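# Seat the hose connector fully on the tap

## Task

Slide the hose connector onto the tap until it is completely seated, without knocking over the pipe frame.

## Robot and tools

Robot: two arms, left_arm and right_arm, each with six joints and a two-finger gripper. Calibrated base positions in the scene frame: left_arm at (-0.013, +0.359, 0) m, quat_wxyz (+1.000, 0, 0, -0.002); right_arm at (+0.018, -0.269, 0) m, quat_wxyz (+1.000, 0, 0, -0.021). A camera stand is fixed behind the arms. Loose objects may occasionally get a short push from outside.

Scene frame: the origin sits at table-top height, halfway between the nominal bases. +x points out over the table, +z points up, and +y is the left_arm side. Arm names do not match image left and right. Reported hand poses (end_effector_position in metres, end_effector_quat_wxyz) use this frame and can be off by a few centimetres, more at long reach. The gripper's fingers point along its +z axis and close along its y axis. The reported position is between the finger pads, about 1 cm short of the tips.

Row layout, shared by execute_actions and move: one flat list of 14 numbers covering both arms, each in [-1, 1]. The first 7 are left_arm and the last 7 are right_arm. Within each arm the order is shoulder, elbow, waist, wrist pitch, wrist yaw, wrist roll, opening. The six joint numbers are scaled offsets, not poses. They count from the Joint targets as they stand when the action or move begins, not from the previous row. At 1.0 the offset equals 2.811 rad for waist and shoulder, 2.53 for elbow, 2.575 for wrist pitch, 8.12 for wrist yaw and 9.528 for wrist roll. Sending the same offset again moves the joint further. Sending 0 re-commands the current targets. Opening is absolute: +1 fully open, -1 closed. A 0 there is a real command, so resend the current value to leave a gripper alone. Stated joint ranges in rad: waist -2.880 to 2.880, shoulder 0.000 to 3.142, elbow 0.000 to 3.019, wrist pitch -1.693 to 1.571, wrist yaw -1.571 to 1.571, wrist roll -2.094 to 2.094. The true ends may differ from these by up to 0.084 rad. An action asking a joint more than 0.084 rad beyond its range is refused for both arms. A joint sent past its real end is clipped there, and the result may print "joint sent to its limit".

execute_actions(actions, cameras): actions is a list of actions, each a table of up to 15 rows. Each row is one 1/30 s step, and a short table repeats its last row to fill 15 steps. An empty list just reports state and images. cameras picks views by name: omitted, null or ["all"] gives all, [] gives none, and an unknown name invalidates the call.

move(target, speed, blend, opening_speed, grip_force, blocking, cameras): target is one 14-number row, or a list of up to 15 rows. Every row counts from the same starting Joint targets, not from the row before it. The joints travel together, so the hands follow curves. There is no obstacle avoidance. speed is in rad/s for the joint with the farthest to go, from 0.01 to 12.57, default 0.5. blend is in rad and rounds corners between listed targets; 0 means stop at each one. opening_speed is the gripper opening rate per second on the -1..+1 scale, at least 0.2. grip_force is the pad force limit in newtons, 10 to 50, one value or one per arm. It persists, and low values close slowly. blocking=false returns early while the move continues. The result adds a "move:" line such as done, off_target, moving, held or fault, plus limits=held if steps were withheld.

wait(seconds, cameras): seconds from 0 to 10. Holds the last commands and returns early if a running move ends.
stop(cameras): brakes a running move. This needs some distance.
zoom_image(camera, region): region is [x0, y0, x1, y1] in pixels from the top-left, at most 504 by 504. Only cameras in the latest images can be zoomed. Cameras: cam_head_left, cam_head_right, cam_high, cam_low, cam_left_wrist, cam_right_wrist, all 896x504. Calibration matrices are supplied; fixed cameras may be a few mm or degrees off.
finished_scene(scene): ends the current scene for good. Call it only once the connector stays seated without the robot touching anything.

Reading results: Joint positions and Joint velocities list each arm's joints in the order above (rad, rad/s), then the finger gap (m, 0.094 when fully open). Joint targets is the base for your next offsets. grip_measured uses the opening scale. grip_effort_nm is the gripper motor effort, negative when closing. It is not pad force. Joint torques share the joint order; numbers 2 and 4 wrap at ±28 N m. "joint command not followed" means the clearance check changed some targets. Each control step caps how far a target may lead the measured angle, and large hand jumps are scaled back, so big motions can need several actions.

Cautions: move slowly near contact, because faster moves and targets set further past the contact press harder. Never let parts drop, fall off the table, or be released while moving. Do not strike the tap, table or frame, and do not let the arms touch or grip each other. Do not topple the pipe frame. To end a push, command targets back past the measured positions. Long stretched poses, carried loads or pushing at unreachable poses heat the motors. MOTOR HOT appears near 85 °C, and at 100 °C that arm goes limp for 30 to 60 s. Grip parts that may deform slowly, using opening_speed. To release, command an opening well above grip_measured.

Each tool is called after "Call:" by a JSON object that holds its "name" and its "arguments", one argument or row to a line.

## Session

Call:
{"name": "execute_actions", "arguments": {
  "actions": []
}}

Scene clock: 0.00 s.
left_arm: end_effector_position=(+0.8202, +0.6426, +0.2558) grip_measured=+1.000 grip_effort_nm=n/a end_effector_quat_wxyz=(+0.543, -0.211, +0.701, +0.412) | right_arm: end_effector_position=(+0.2863, -0.6572, +0.2949) grip_measured=+1.000 grip_effort_nm=n/a end_effector_quat_wxyz=(+0.620, +0.617, +0.396, -0.279)
Joint names: [shoulder, elbow, waist, wrist pitch, wrist yaw, wrist roll]
Joint positions: left_arm=[2.227 1.925 0.199 0.206 -0.746 0.291 0.094] | right_arm=[1.119 0.613 -0.685 0.408 0.695 0.64 0.094]
Joint velocities: within noise
Joint torques (N m): no reading
Heat: left arm: hottest elbow 35 °C; right arm: hottest elbow 35 °C.
Joint targets: left_arm=[2.216 1.958 0.199 0.212 -0.746 0.291] | right_arm=[1.118 0.640 -0.685 0.413 0.695 0.640]
Tool commands: left_gripper/opening=+1.0 right_gripper/opening=+1.0
camera_calibration:
cam_left_wrist: T_world_to_cam=[[0.742711, -0.576499, -0.340631, -0.152925], [-0.535364, -0.205685, -0.819194, 0.815686], [0.402202, 0.790786, -0.461401, -0.638829], [0, 0, 0, 1]] pos_world=[0.807206, 0.584791, 0.321358]
cam_right_wrist: T_world_to_cam=[[-0.831643, -0.102665, -0.545737, 0.334139], [0.41123, 0.546565, -0.72949, 0.495068], [0.373174, -0.831099, -0.412328, -0.443545], [0, 0, 0, 1]] pos_world=[0.239817, -0.604912, 0.360614]

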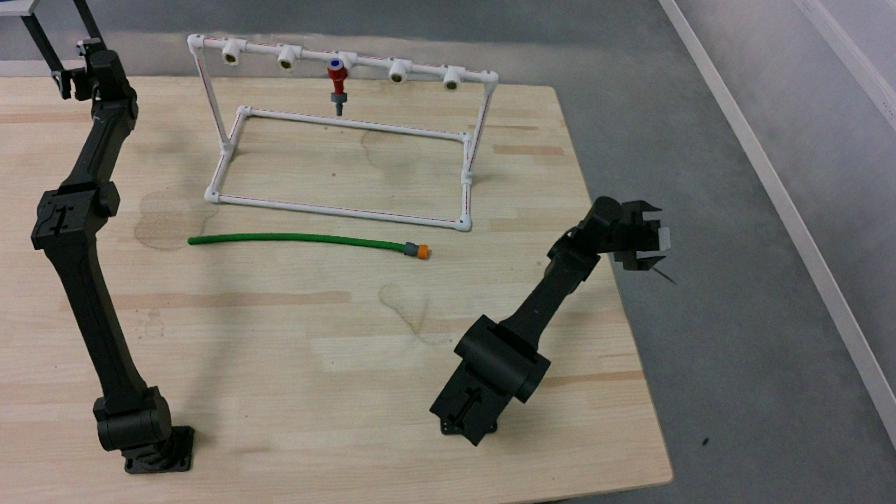

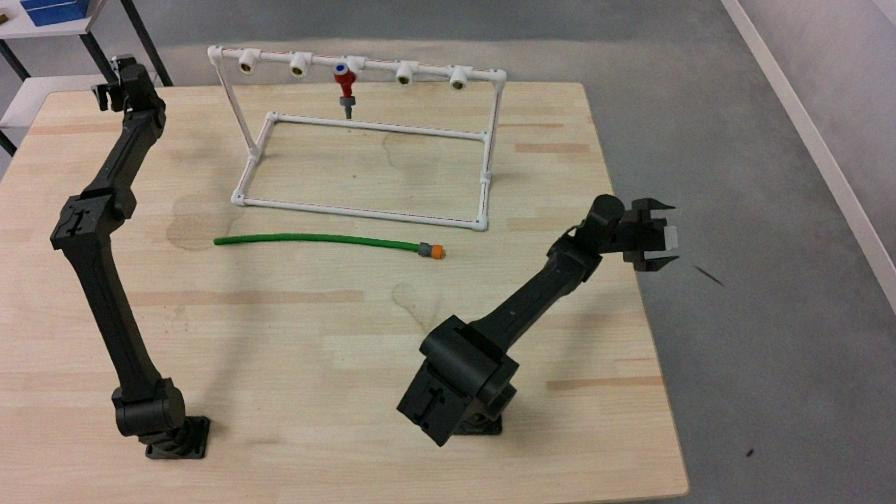

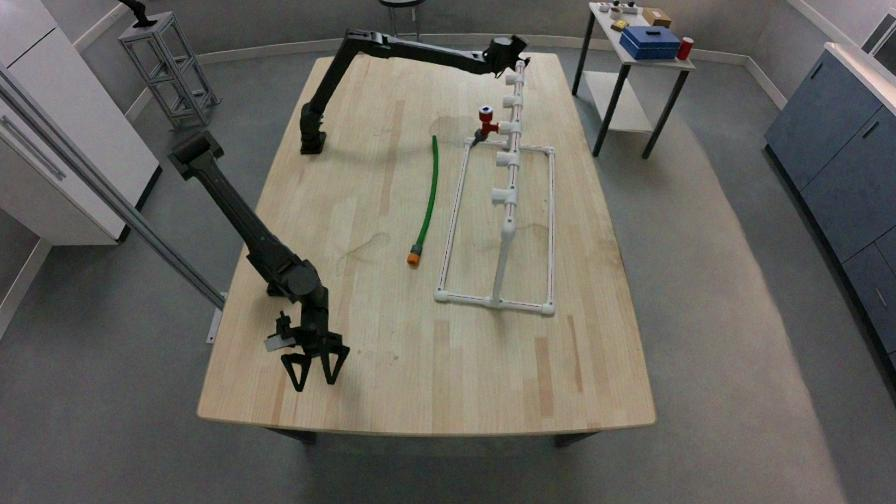

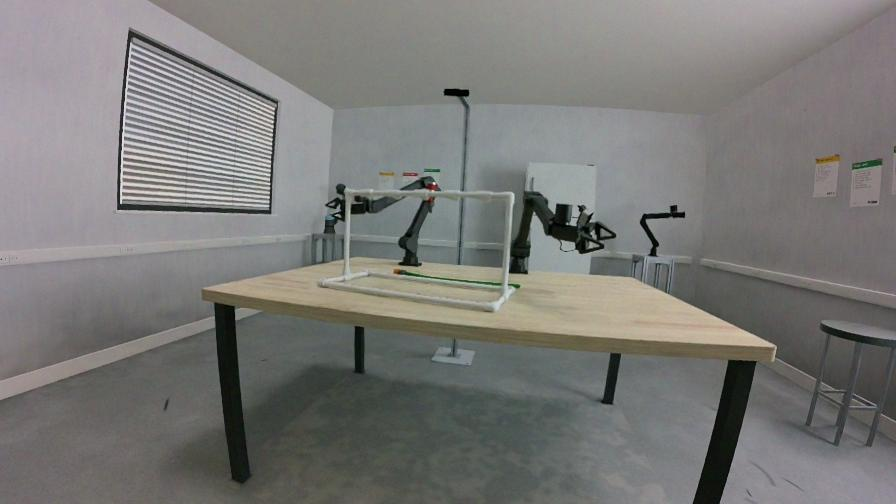

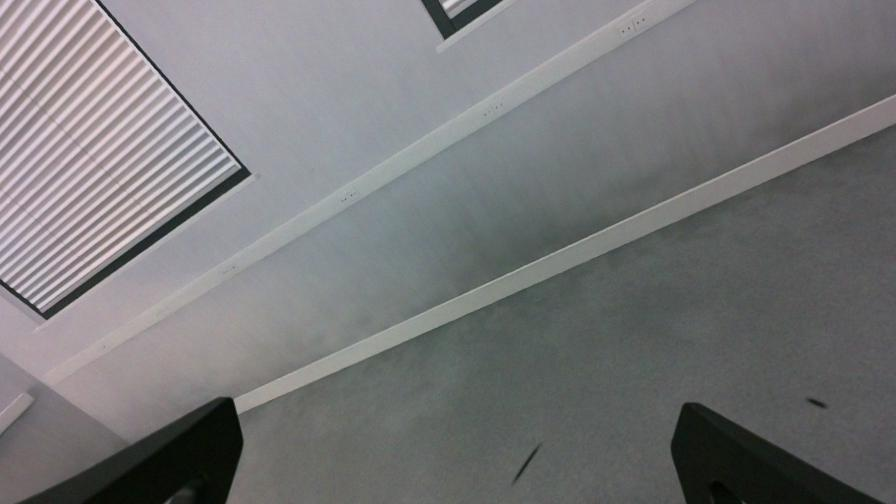

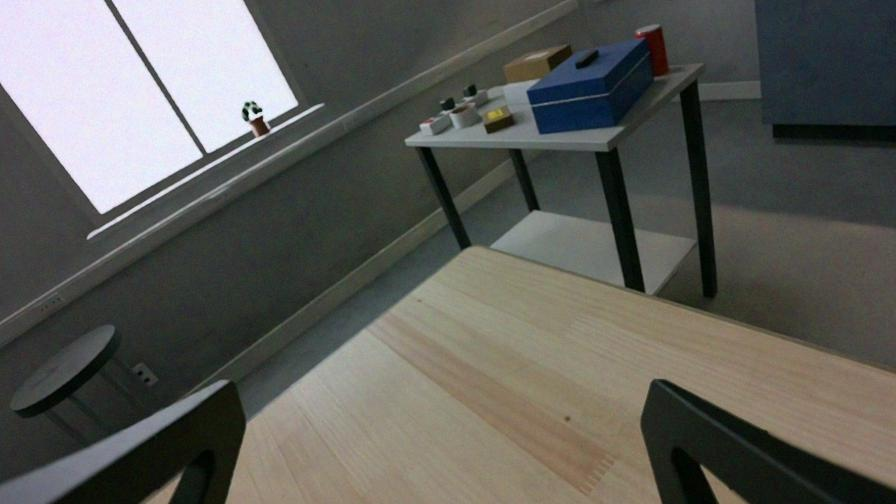

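Call:
{"name": "zoom_image", "arguments": {
  "camera": "cam_head_left",
  "region": [380, 225, 450, 275]
}}

Call:
{"name": "zoom_image", "arguments": {
  "camera": "cam_head_right",
  "region": [395, 225, 465, 275]
}}

Call:
{"name": "zoom_image", "arguments": {
  "camera": "cam_head_left",
  "region": [290, 40, 400, 130]
}}

Call:
{"name": "zoom_image", "arguments": {
  "camera": "cam_high",
  "region": [395, 80, 555, 280]
}}

Scaled by 7.200.

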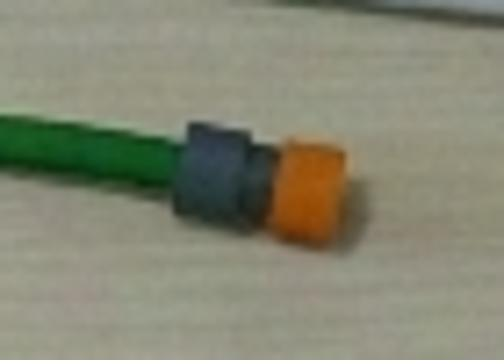

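Scaled by 7.200.

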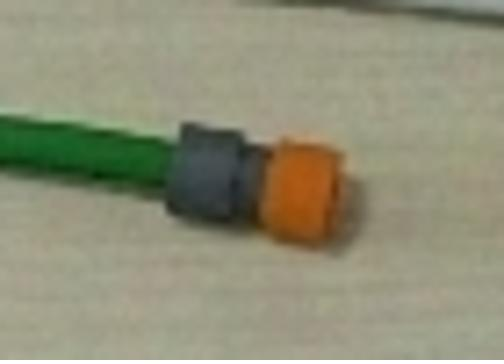

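Scaled by 4.582.

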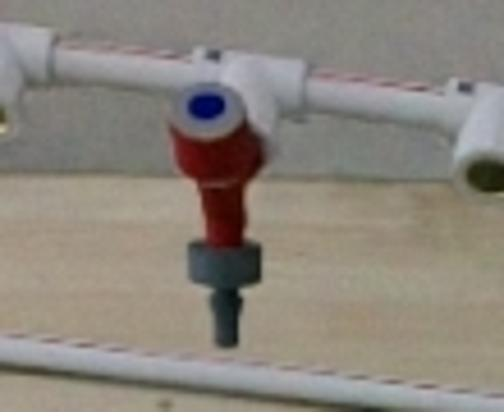

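Scaled by 2.520.

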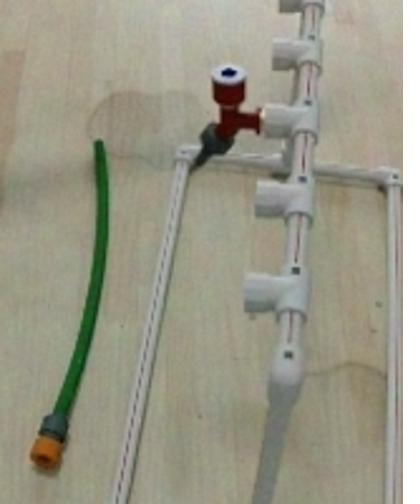

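Call:
{"name": "move", "arguments": {
  "target": [
    [-0.1217,0.113,0,-0.5087,0.0919,-0.1954,1,0.207,0.320,0.4285,-0.7115,-0.0367,0.1511,1],
    [-0.1217,0.113,-0.2049,-0.5087,0.0919,-0.1954,1,0.2469,0.2767,0.4285,-0.7115,-0.0367,0.1511,1]
  ],
  "speed": [0.8,0.5]
}}

Call:
{"name": "zoom_image", "arguments": {
  "camera": "cam_high",
  "region": [395, 80, 555, 280]
}}

Scene clock: 52.30 s.
left_arm: end_effector_position=(+0.6745, +0.0740, +0.3954) grip_measured=+1.000 grip_effort_nm=0.00 end_effector_quat_wxyz=(+0.208, -0.512, +0.774, -0.310) | right_arm: end_effector_position=(+0.4458, -0.1241, +0.0886) grip_measured=+1.000 grip_effort_nm=0.01 end_effector_quat_wxyz=(+0.144, +0.672, +0.699, -0.200)
Joint names: [shoulder, elbow, waist, wrist pitch, wrist yaw, wrist roll]
Joint positions: left_arm=[1.893 2.174 -0.387 -1.088 0.001 -1.563 0.094] | right_arm=[1.805 1.341 0.519 -1.412 0.399 2.072 0.094]
Joint torques (N m): left_arm=[-24.59 14.63 -0.32 0.79 -0.05 -0.06] | right_arm=[-13.39 6.48 -0.67 -1.28 0.33 0.19]
Heat: left arm: hottest elbow 40 °C; right arm: hottest elbow 39 °C.
Joint targets: left_arm=[1.874 2.244 -0.377 -1.098 0.000 -1.571] | right_arm=[1.812 1.339 0.520 -1.419 0.397 2.080]
move: off_target (left_arm); left_arm: the elbow is farthest, 0.069 rad from its target
camera_calibration:
cam_left_wrist: T_world_to_cam=[[0.6634, -0.27543, 0.695729, -0.703558], [-0.618989, -0.724415, 0.303439, 0.386089], [0.42042, -0.63195, -0.651065, 0.101771], [0, 0, 0, 1]] pos_world=[0.662939, 0.150222, 0.43859]
cam_right_wrist: T_world_to_cam=[[-0.997333, -0.0269862, 0.0678097, 0.437835], [-0.0305521, 0.998174, -0.0521122, 0.180655], [-0.0662795, -0.054045, -0.996336, 0.198926], [0, 0, 0, 1]] pos_world=[0.455371, -0.157759, 0.177922]

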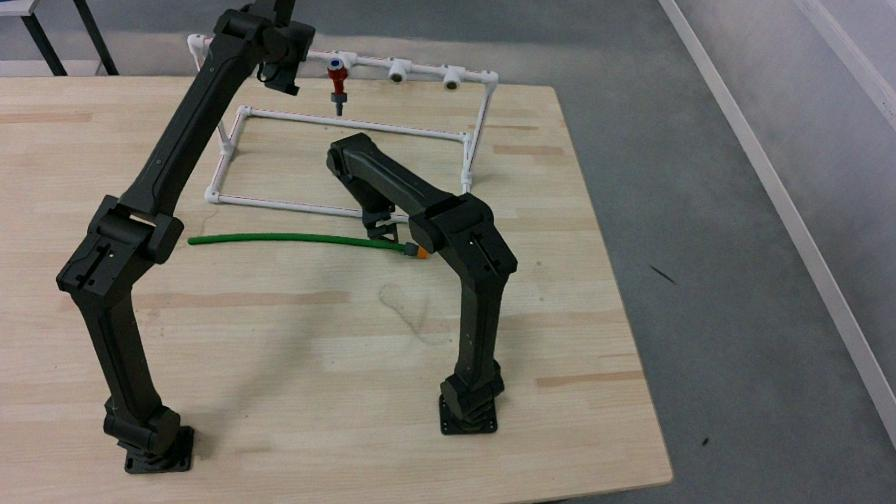

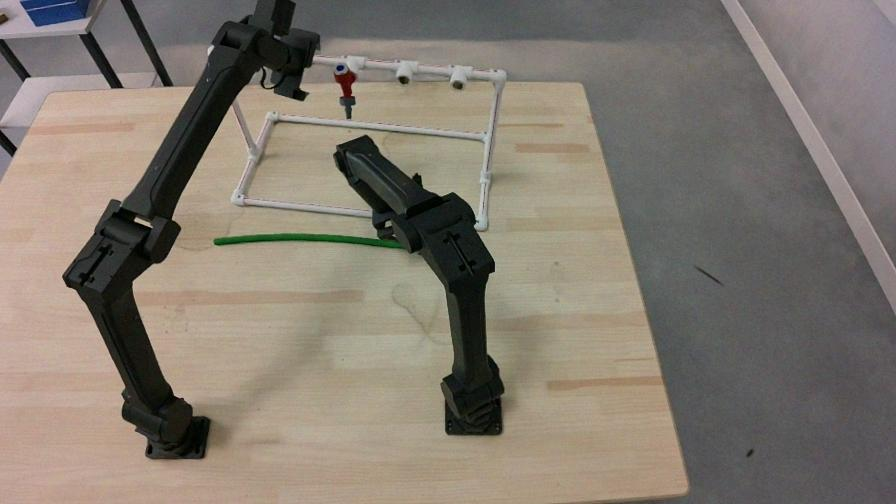

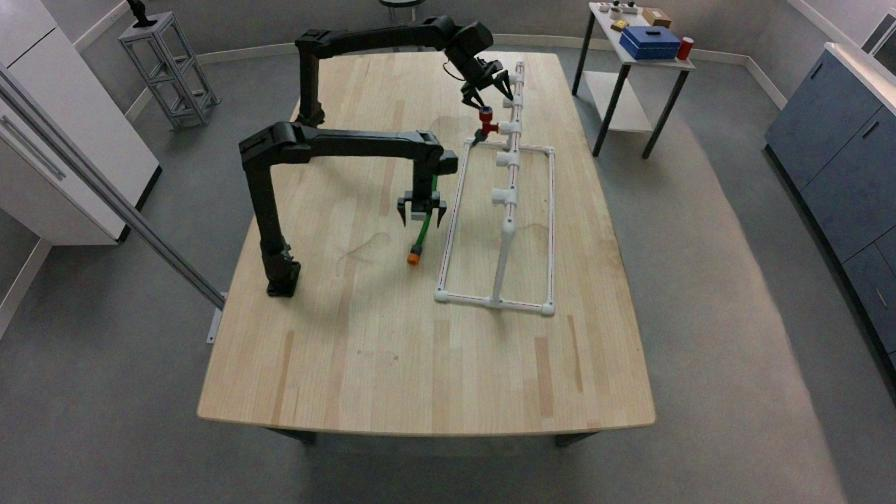

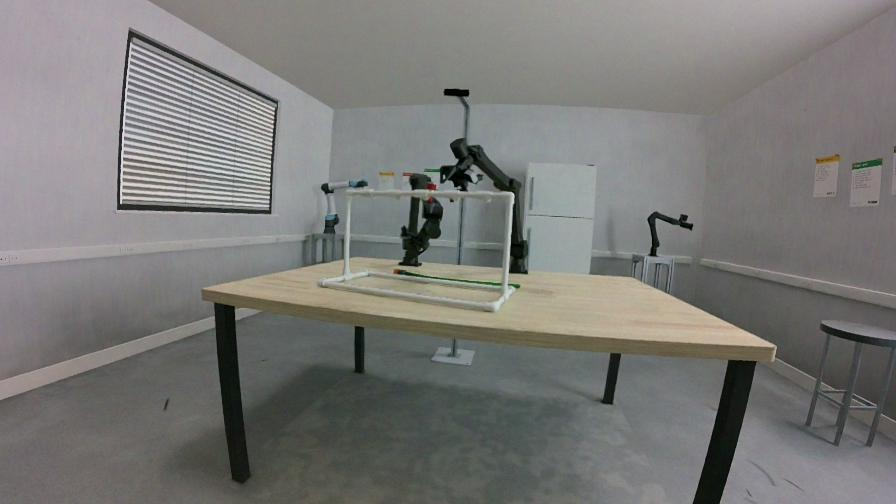

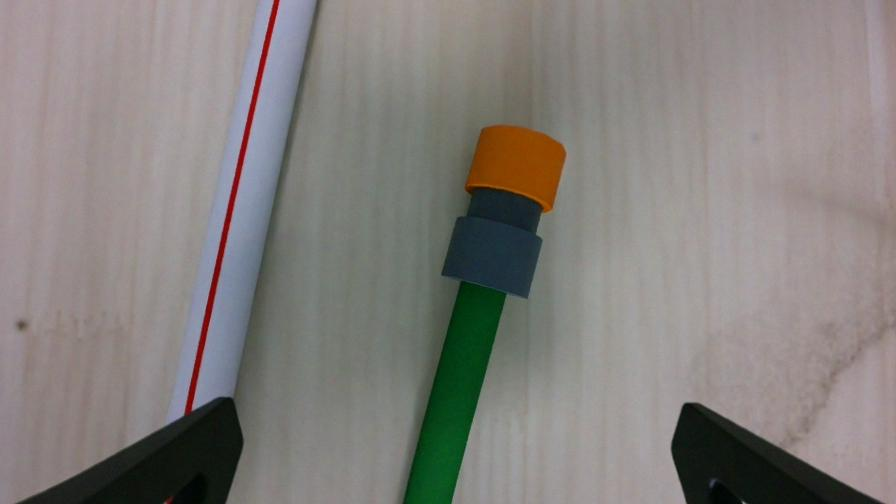

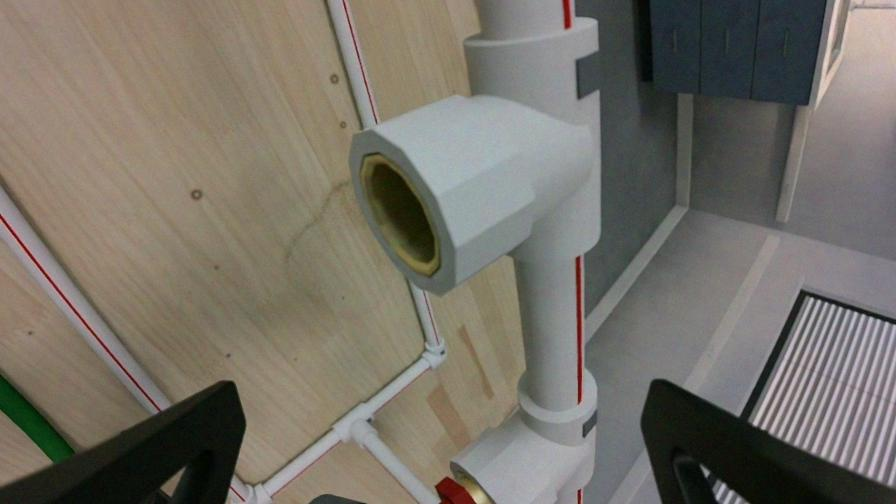

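Scaled by 2.520.

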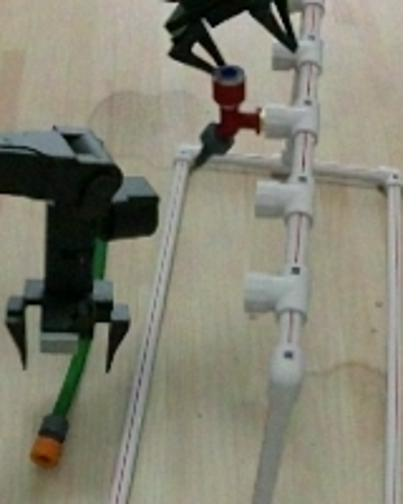

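Call:
{"name": "move", "arguments": {
  "target": [0,0,0,0,0,0,1,0.008,-0.0356,-0.024,0.043,0.0027,0,1],
  "speed": 0.4,
  "cameras": ["cam_left_wrist"]
}}

Scene clock: 74.07 s.
left_arm: end_effector_position=(+0.6745, +0.0740, +0.3954) grip_measured=+1.000 grip_effort_nm=0.00 end_effector_quat_wxyz=(+0.208, -0.512, +0.774, -0.310) | right_arm: end_effector_position=(+0.4395, -0.1591, +0.0492) grip_measured=+1.000 grip_effort_nm=0.01 end_effector_quat_wxyz=(+0.142, +0.688, +0.679, -0.214)
Joint names: [shoulder, elbow, waist, wrist pitch, wrist yaw, wrist roll]
Joint positions: left_arm=[1.893 2.174 -0.387 -1.088 0.001 -1.563 0.094] | right_arm=[1.83 1.251 0.46 -1.315 0.416 2.072 0.094]
Joint torques (N m): left_arm=[-24.64 14.6 -0.21 0.8 -0.06 -0.06] | right_arm=[-13.22 6.06 -1.67 -0.69 0.54 0.19]
Heat: left arm: hottest elbow 46 °C; right arm: hottest elbow 39 °C.
Joint targets: left_arm=[1.874 2.244 -0.377 -1.098 0.000 -1.571] | right_arm=[1.834 1.250 0.453 -1.308 0.419 2.080]
move: off_target (left_arm); left_arm: the elbow is farthest, 0.070 rad from its target
camera_calibration:
cam_left_wrist: T_world_to_cam=[[0.6634, -0.27543, 0.695729, -0.703558], [-0.618989, -0.724415, 0.303439, 0.386089], [0.42042, -0.63195, -0.651065, 0.101771], [0, 0, 0, 1]] pos_world=[0.662939, 0.150222, 0.43859]
Images, in order (width x height): cam_left_wrist 896x504.

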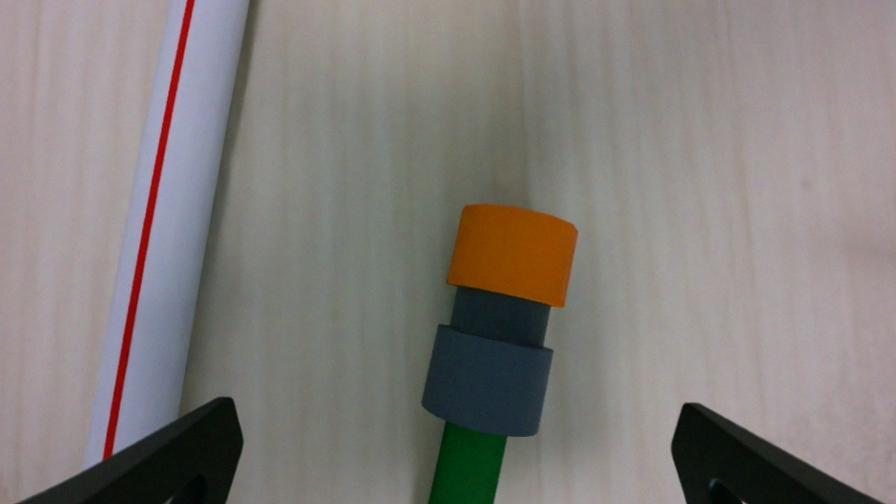

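Call:
{"name": "move", "arguments": {
  "target": [0,0,0,0,0,0,1,0.0048,-0.021,-0.002,0.0255,0.0,0.002,1],
  "speed": 0.3,
  "cameras": ["cam_left_wrist"]
}}

Scene clock: 84.13 s.
left_arm: end_effector_position=(+0.6745, +0.0740, +0.3954) grip_measured=+1.000 grip_effort_nm=0.00 end_effector_quat_wxyz=(+0.208, -0.512, +0.774, -0.310) | right_arm: end_effector_position=(+0.4312, -0.1629, +0.0283) grip_measured=+1.000 grip_effort_nm=0.01 end_effector_quat_wxyz=(+0.145, +0.694, +0.673, -0.211)
Joint names: [shoulder, elbow, waist, wrist pitch, wrist yaw, wrist roll]
Joint positions: left_arm=[1.893 2.174 -0.387 -1.088 0.001 -1.563 0.094] | right_arm=[1.839 1.199 0.46 -1.25 0.416 2.088 0.094]
Joint torques (N m): left_arm=[-24.64 14.58 -0.15 0.79 -0.06 -0.06] | right_arm=[-12.57 5.72 -1.96 -0.69 0.54 0.19]
Heat: left arm: hottest elbow 48 °C; right arm: hottest elbow 39 °C.
Joint targets: left_arm=[1.874 2.244 -0.377 -1.098 0.000 -1.571] | right_arm=[1.848 1.196 0.447 -1.243 0.419 2.097]
joint sent to its limit (right arm) — the wrist roll, upper limit.
move: off_target (left_arm); left_arm: the elbow is farthest, 0.070 rad from its target
camera_calibration:
cam_left_wrist: T_world_to_cam=[[0.6634, -0.27543, 0.695729, -0.703558], [-0.618989, -0.724415, 0.303439, 0.386089], [0.42042, -0.63195, -0.651065, 0.101771], [0, 0, 0, 1]] pos_world=[0.662939, 0.150222, 0.43859]
Images, in order (width x height): cam_left_wrist 896x504.

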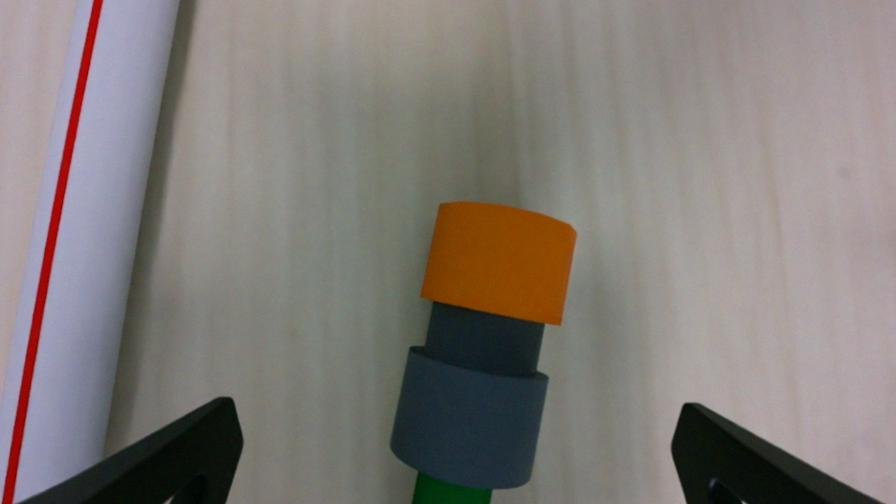

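Call:
{"name": "move", "arguments": {
  "target": [0,0,0,0,0,0,1,0.003,-0.0146,0.001,0.0179,0.0,-0.0005,1],
  "speed": 0.2,
  "cameras": ["cam_left_wrist"]
}}

Call:
{"name": "move", "arguments": {
  "target": [0,0,0,0,0,0,1,0,0,0,0,0,0,-0.6],
  "opening_speed": 0.6,
  "cameras": ["cam_left_wrist","cam_high"]
}}

Scene clock: 92.57 s.
left_arm: end_effector_position=(+0.6745, +0.0740, +0.3954) grip_measured=+1.000 grip_effort_nm=0.00 end_effector_quat_wxyz=(+0.208, -0.512, +0.774, -0.310) | right_arm: end_effector_position=(+0.4245, -0.1658, +0.0135) grip_measured=+1.000 grip_effort_nm=0.01 end_effector_quat_wxyz=(+0.146, +0.695, +0.672, -0.210)
Joint names: [shoulder, elbow, waist, wrist pitch, wrist yaw, wrist roll]
Joint positions: left_arm=[1.893 2.174 -0.387 -1.088 0.001 -1.563 0.094] | right_arm=[1.846 1.162 0.46 -1.204 0.416 2.089 0.094]
Joint torques (N m): left_arm=[-24.59 14.57 -0.26 0.77 -0.06 -0.06] | right_arm=[-12.34 5.5 -1.67 -0.73 0.53 0.13]
Heat: left arm: hottest elbow 49 °C; right arm: hottest elbow 39 °C.
Joint targets: left_arm=[1.874 2.244 -0.377 -1.098 0.000 -1.571] | right_arm=[1.856 1.159 0.450 -1.197 0.419 2.092]
move: off_target (left_arm); left_arm: the elbow is farthest, 0.070 rad from its target
camera_calibration:
cam_left_wrist: T_world_to_cam=[[0.6634, -0.27543, 0.695729, -0.703558], [-0.618989, -0.724415, 0.303439, 0.386089], [0.42042, -0.63195, -0.651065, 0.101771], [0, 0, 0, 1]] pos_world=[0.662939, 0.150222, 0.43859]
Images, in order (width x height): cam_left_wrist 896x504.

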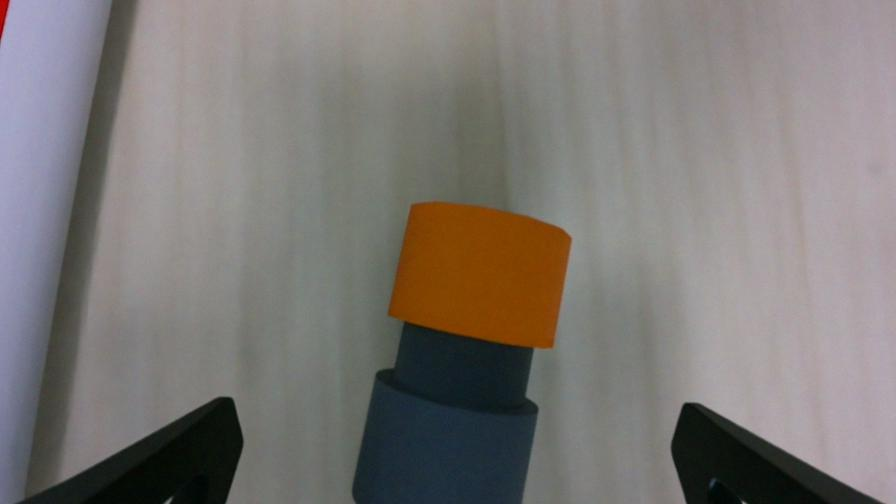

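Scene clock: 95.43 s.
left_arm: end_effector_position=(+0.6745, +0.0740, +0.3954) grip_measured=+1.000 grip_effort_nm=0.00 end_effector_quat_wxyz=(+0.208, -0.512, +0.774, -0.310) | right_arm: end_effector_position=(+0.4247, -0.1657, +0.0135) grip_measured=-0.327 grip_effort_nm=-1.02 end_effector_quat_wxyz=(+0.146, +0.695, +0.672, -0.210)
Joint names: [shoulder, elbow, waist, wrist pitch, wrist yaw, wrist roll]
Joint positions: left_arm=[1.893 2.174 -0.387 -1.088 0.001 -1.563 0.094] | right_arm=[1.846 1.162 0.46 -1.202 0.416 2.091 0.032]
Joint torques (N m): left_arm=[-24.59 14.6 -0.26 0.83 -0.06 -0.06] | right_arm=[-12.34 5.5 -1.73 -0.79 0.53 0.12]
Heat: left arm: hottest elbow 50 °C; right arm: hottest elbow 39 °C.
Joint targets: left_arm=[1.874 2.244 -0.377 -1.098 0.000 -1.571] | right_arm=[1.856 1.159 0.450 -1.197 0.419 2.093]
move: off_target (left_arm); left_arm: the elbow is farthest, 0.070 rad from its target
camera_calibration:
cam_left_wrist: T_world_to_cam=[[0.6634, -0.27543, 0.695729, -0.703558], [-0.618989, -0.724415, 0.303439, 0.386089], [0.42042, -0.63195, -0.651065, 0.101771], [0, 0, 0, 1]] pos_world=[0.662939, 0.150222, 0.43859]
Images, in order (width x height): cam_high 896x504, cam_left_wrist 896x504.

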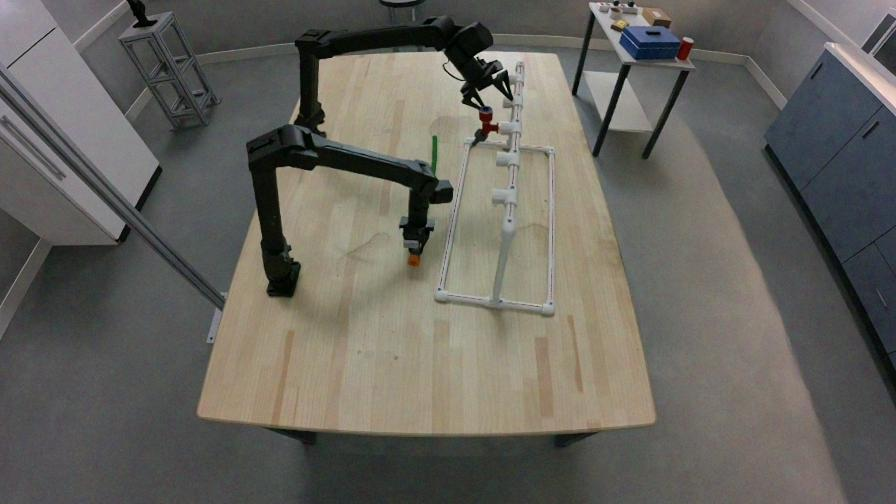

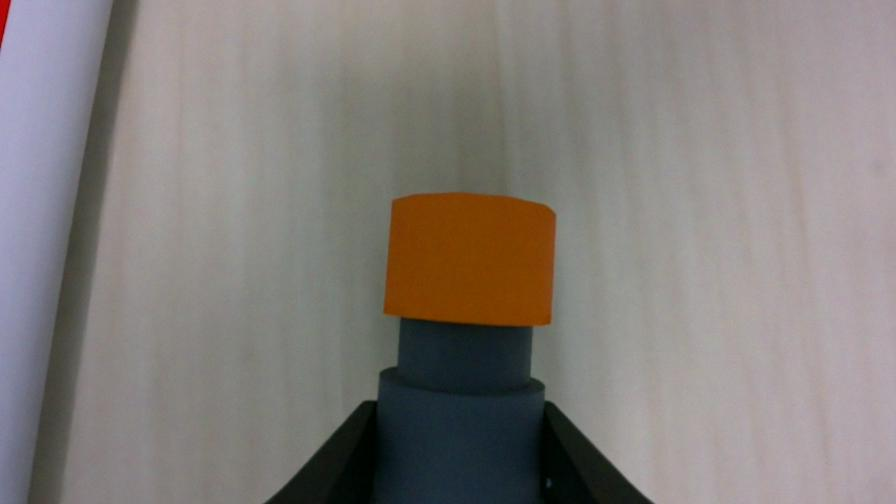

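Call:
{"name": "move", "arguments": {
  "target": [0.0432,0.042,0,0.0168,0,0,1,-0.0534,0.0593,0,-0.06,0,0,-0.6],
  "speed": 0.35
}}

Scene clock: 104.00 s.
left_arm: end_effector_position=(+0.7085, +0.0599, +0.3737) grip_measured=+1.000 grip_effort_nm=0.00 end_effector_quat_wxyz=(+0.210, -0.512, +0.772, -0.313) | right_arm: end_effector_position=(+0.4485, -0.1556, +0.1097) grip_measured=-0.331 grip_effort_nm=-1.02 end_effector_quat_wxyz=(+0.165, +0.709, +0.668, -0.158)
Joint names: [shoulder, elbow, waist, wrist pitch, wrist yaw, wrist roll]
Joint positions: left_arm=[1.999 2.276 -0.387 -1.075 0.001 -1.563 0.094] | right_arm=[1.703 1.274 0.459 -1.343 0.418 2.091 0.031]
Joint torques (N m): left_arm=[-24.88 14.93 -0.26 1.89 -0.05 -0.06] | right_arm=[-12.28 9.33 -1.67 -1.17 0.48 0.11]
Heat: left arm: hottest elbow 51 °C; right arm: hottest elbow 38 °C.
Joint targets: left_arm=[1.996 2.350 -0.377 -1.055 0.000 -1.571] | right_arm=[1.706 1.310 0.450 -1.351 0.419 2.093]
move: off_target (left_arm); left_arm: the elbow is farthest, 0.074 rad from its target
camera_calibration:
cam_left_wrist: T_world_to_cam=[[0.65819, -0.272834, 0.701674, -0.713557], [-0.621064, -0.72356, 0.301232, 0.405771], [0.425517, -0.634053, -0.645687, 0.0589712], [0, 0, 0, 1]] pos_world=[0.696573, 0.136308, 0.416531]
cam_right_wrist: T_world_to_cam=[[-0.998066, 0.0450592, -0.0428162, 0.461895], [0.0460733, 0.998673, -0.0229999, 0.175769], [0.041723, -0.0249281, -0.998818, 0.174799], [0, 0, 0, 1]] pos_world=[0.445611, -0.191991, 0.198412]

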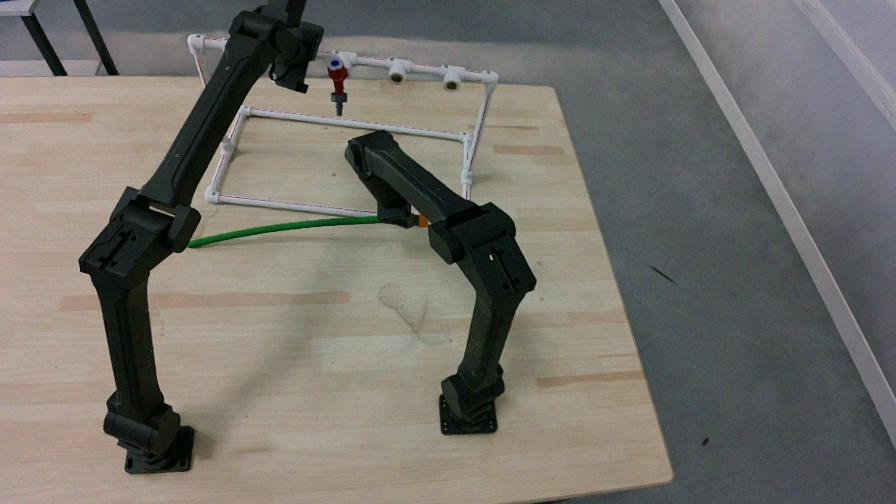

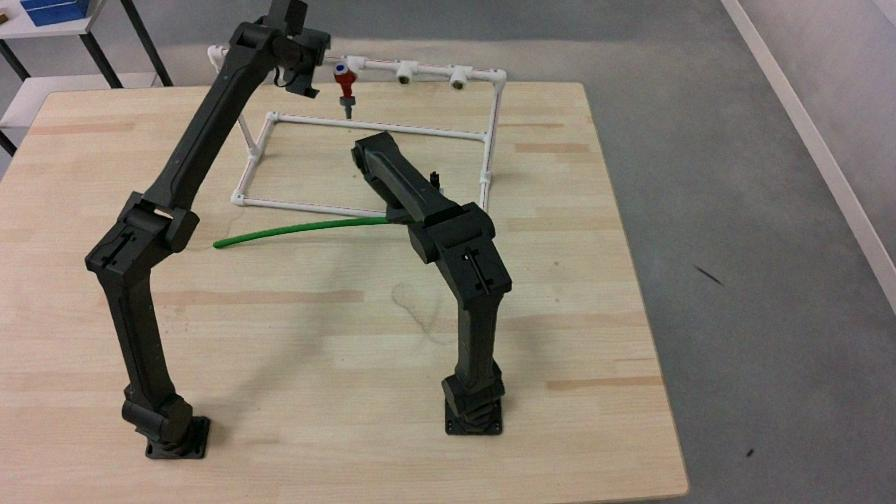

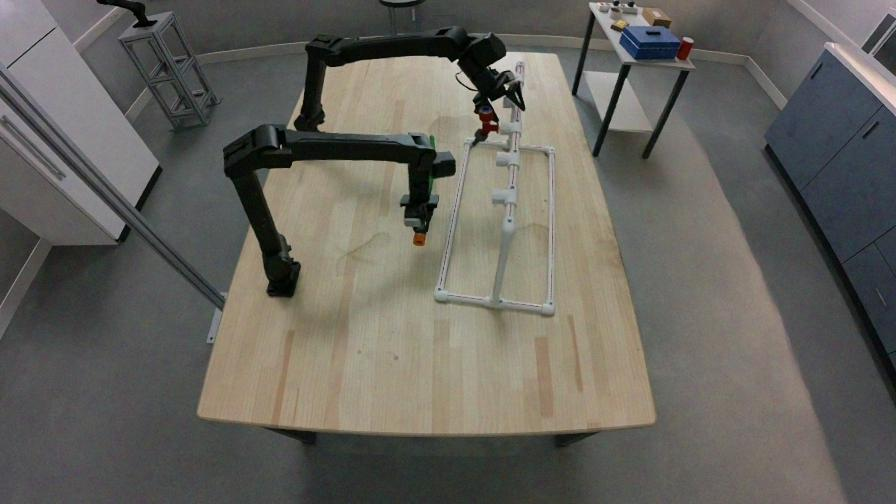

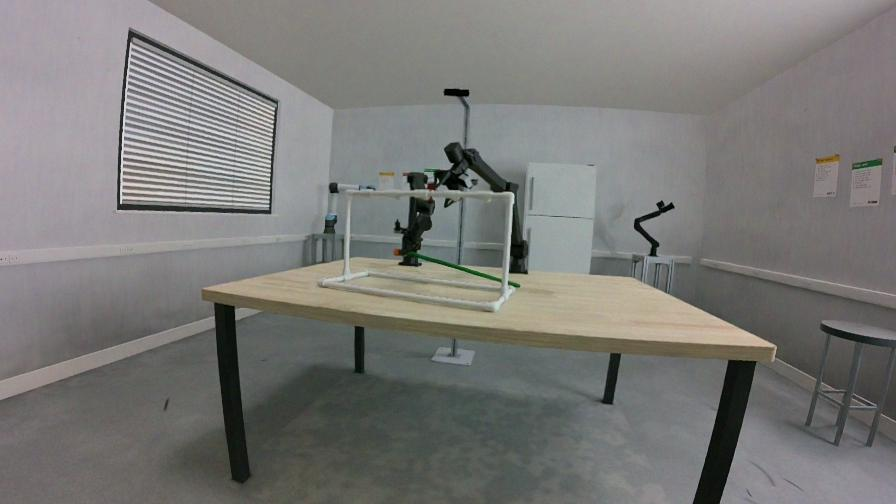

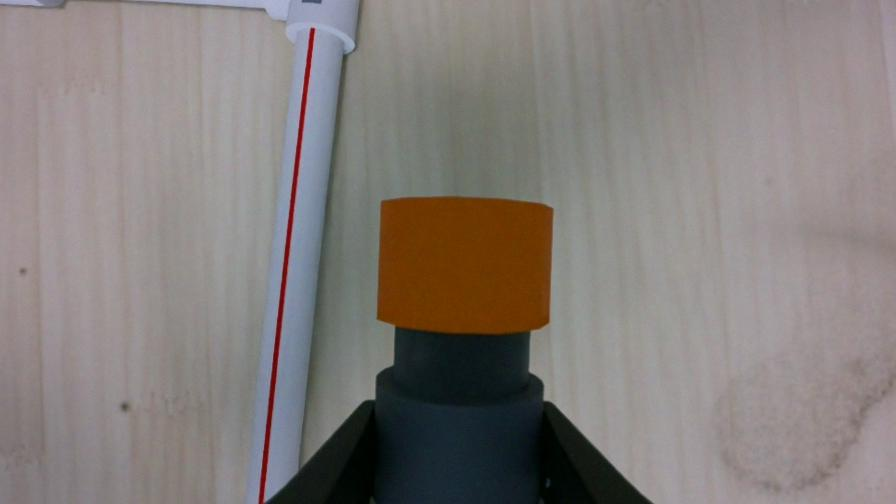

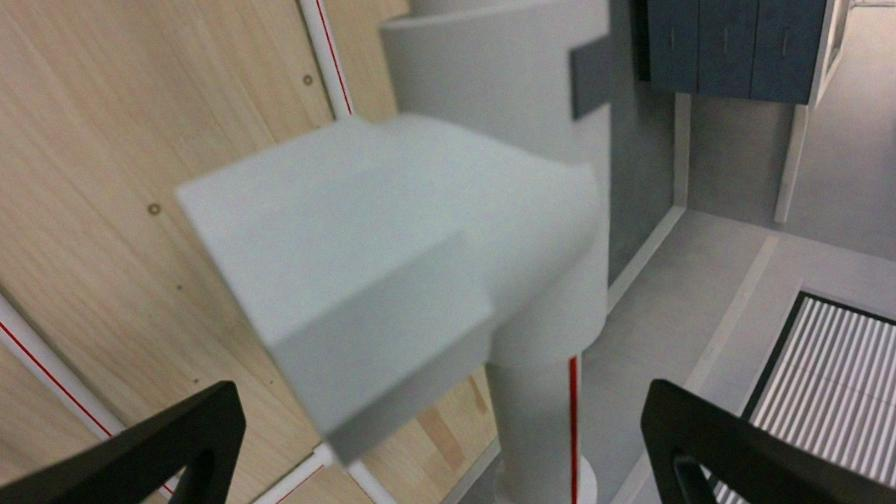

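Call:
{"name": "move", "arguments": {
  "target": [0.030,0.045,0,-0.007,0,0,1,0,0,0,0,0,0,-0.6],
  "speed": 0.25,
  "cameras": ["cam_right_wrist","cam_high","cam_head_right","cam_head_left"]
}}

Call:
{"name": "zoom_image", "arguments": {
  "camera": "cam_head_right",
  "region": [310, 40, 410, 130]
}}

Call:
{"name": "zoom_image", "arguments": {
  "camera": "cam_high",
  "region": [440, 80, 560, 180]
}}

Call:
{"name": "zoom_image", "arguments": {
  "camera": "cam_head_left",
  "region": [300, 40, 400, 130]
}}

Scene clock: 117.40 s.
left_arm: end_effector_position=(+0.7322, +0.0501, +0.3754) grip_measured=+1.000 grip_effort_nm=0.00 end_effector_quat_wxyz=(+0.219, -0.508, +0.766, -0.326) | right_arm: end_effector_position=(+0.4485, -0.1556, +0.1097) grip_measured=-0.331 grip_effort_nm=-1.02 end_effector_quat_wxyz=(+0.165, +0.709, +0.668, -0.158)
Joint names: [shoulder, elbow, waist, wrist pitch, wrist yaw, wrist roll]
Joint positions: left_arm=[2.075 2.388 -0.387 -1.075 0.001 -1.563 0.094] | right_arm=[1.703 1.274 0.459 -1.343 0.418 2.091 0.031]
Joint torques (N m): left_arm=[-25.17 15.01 -0.15 1.25 -0.05 -0.06] | right_arm=[-12.28 9.33 -1.67 -1.16 0.48 0.11]
Heat: left arm: hottest elbow 51 °C; right arm: hottest elbow 39 °C.
Joint targets: left_arm=[2.080 2.464 -0.377 -1.073 0.000 -1.571] | right_arm=[1.706 1.310 0.450 -1.351 0.419 2.093]
move: off_target (left_arm, right_arm); left_arm: the elbow is farthest, 0.076 rad from its target; right_arm: the elbow is farthest, 0.036 rad from its target
camera_calibration:
cam_right_wrist: T_world_to_cam=[[-0.998066, 0.0450592, -0.0428162, 0.461895], [0.0460733, 0.998673, -0.0229999, 0.175769], [0.041723, -0.0249281, -0.998818, 0.174799], [0, 0, 0, 1]] pos_world=[0.445611, -0.191991, 0.198412]
Images, in order (width x height): cam_head_left 896x504, cam_head_right 896x504, cam_high 896x504, cam_right_wrist 896x504.

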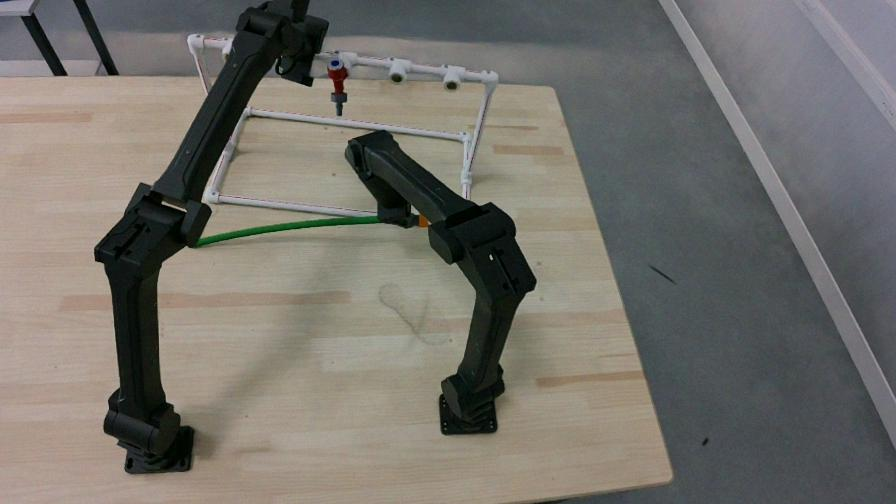

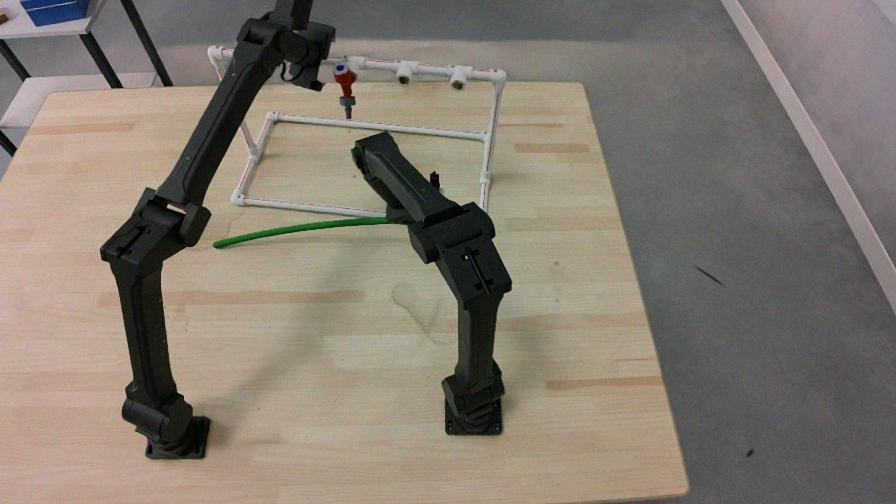

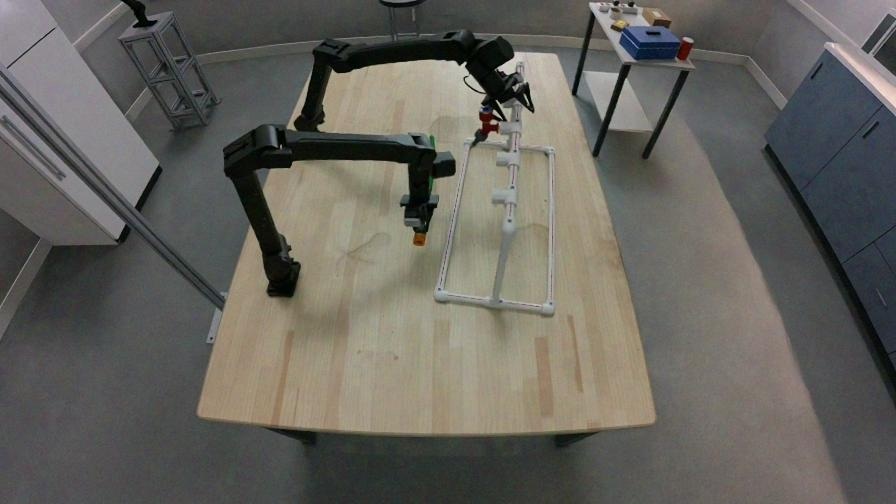

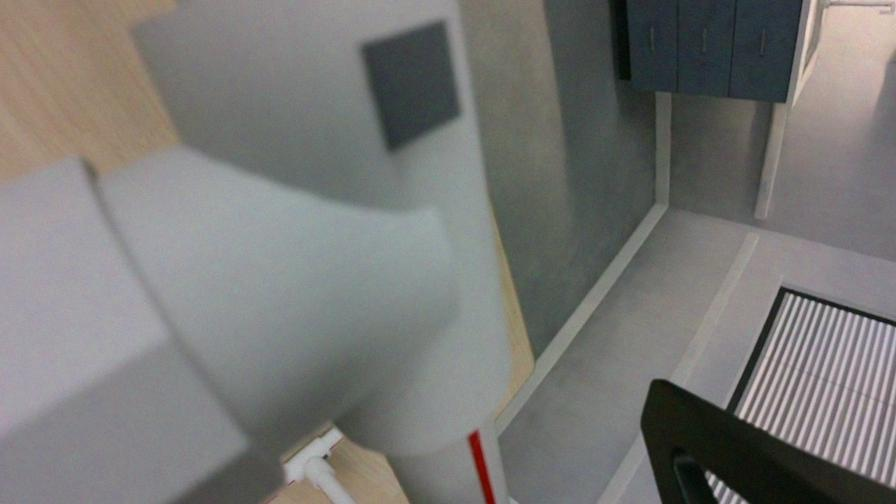

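Scaled by 5.040.

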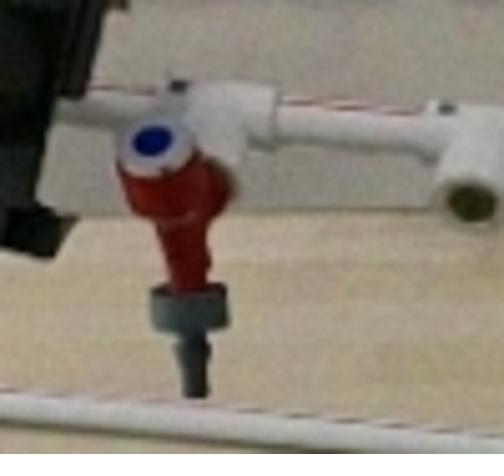

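Scaled by 4.200.

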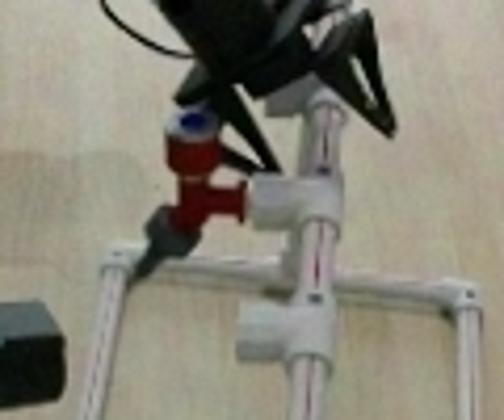

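Scaled by 5.040.

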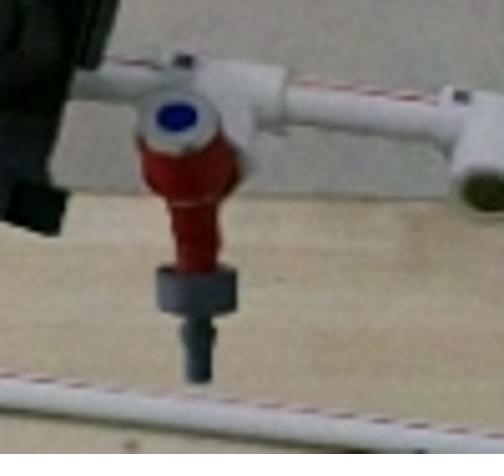

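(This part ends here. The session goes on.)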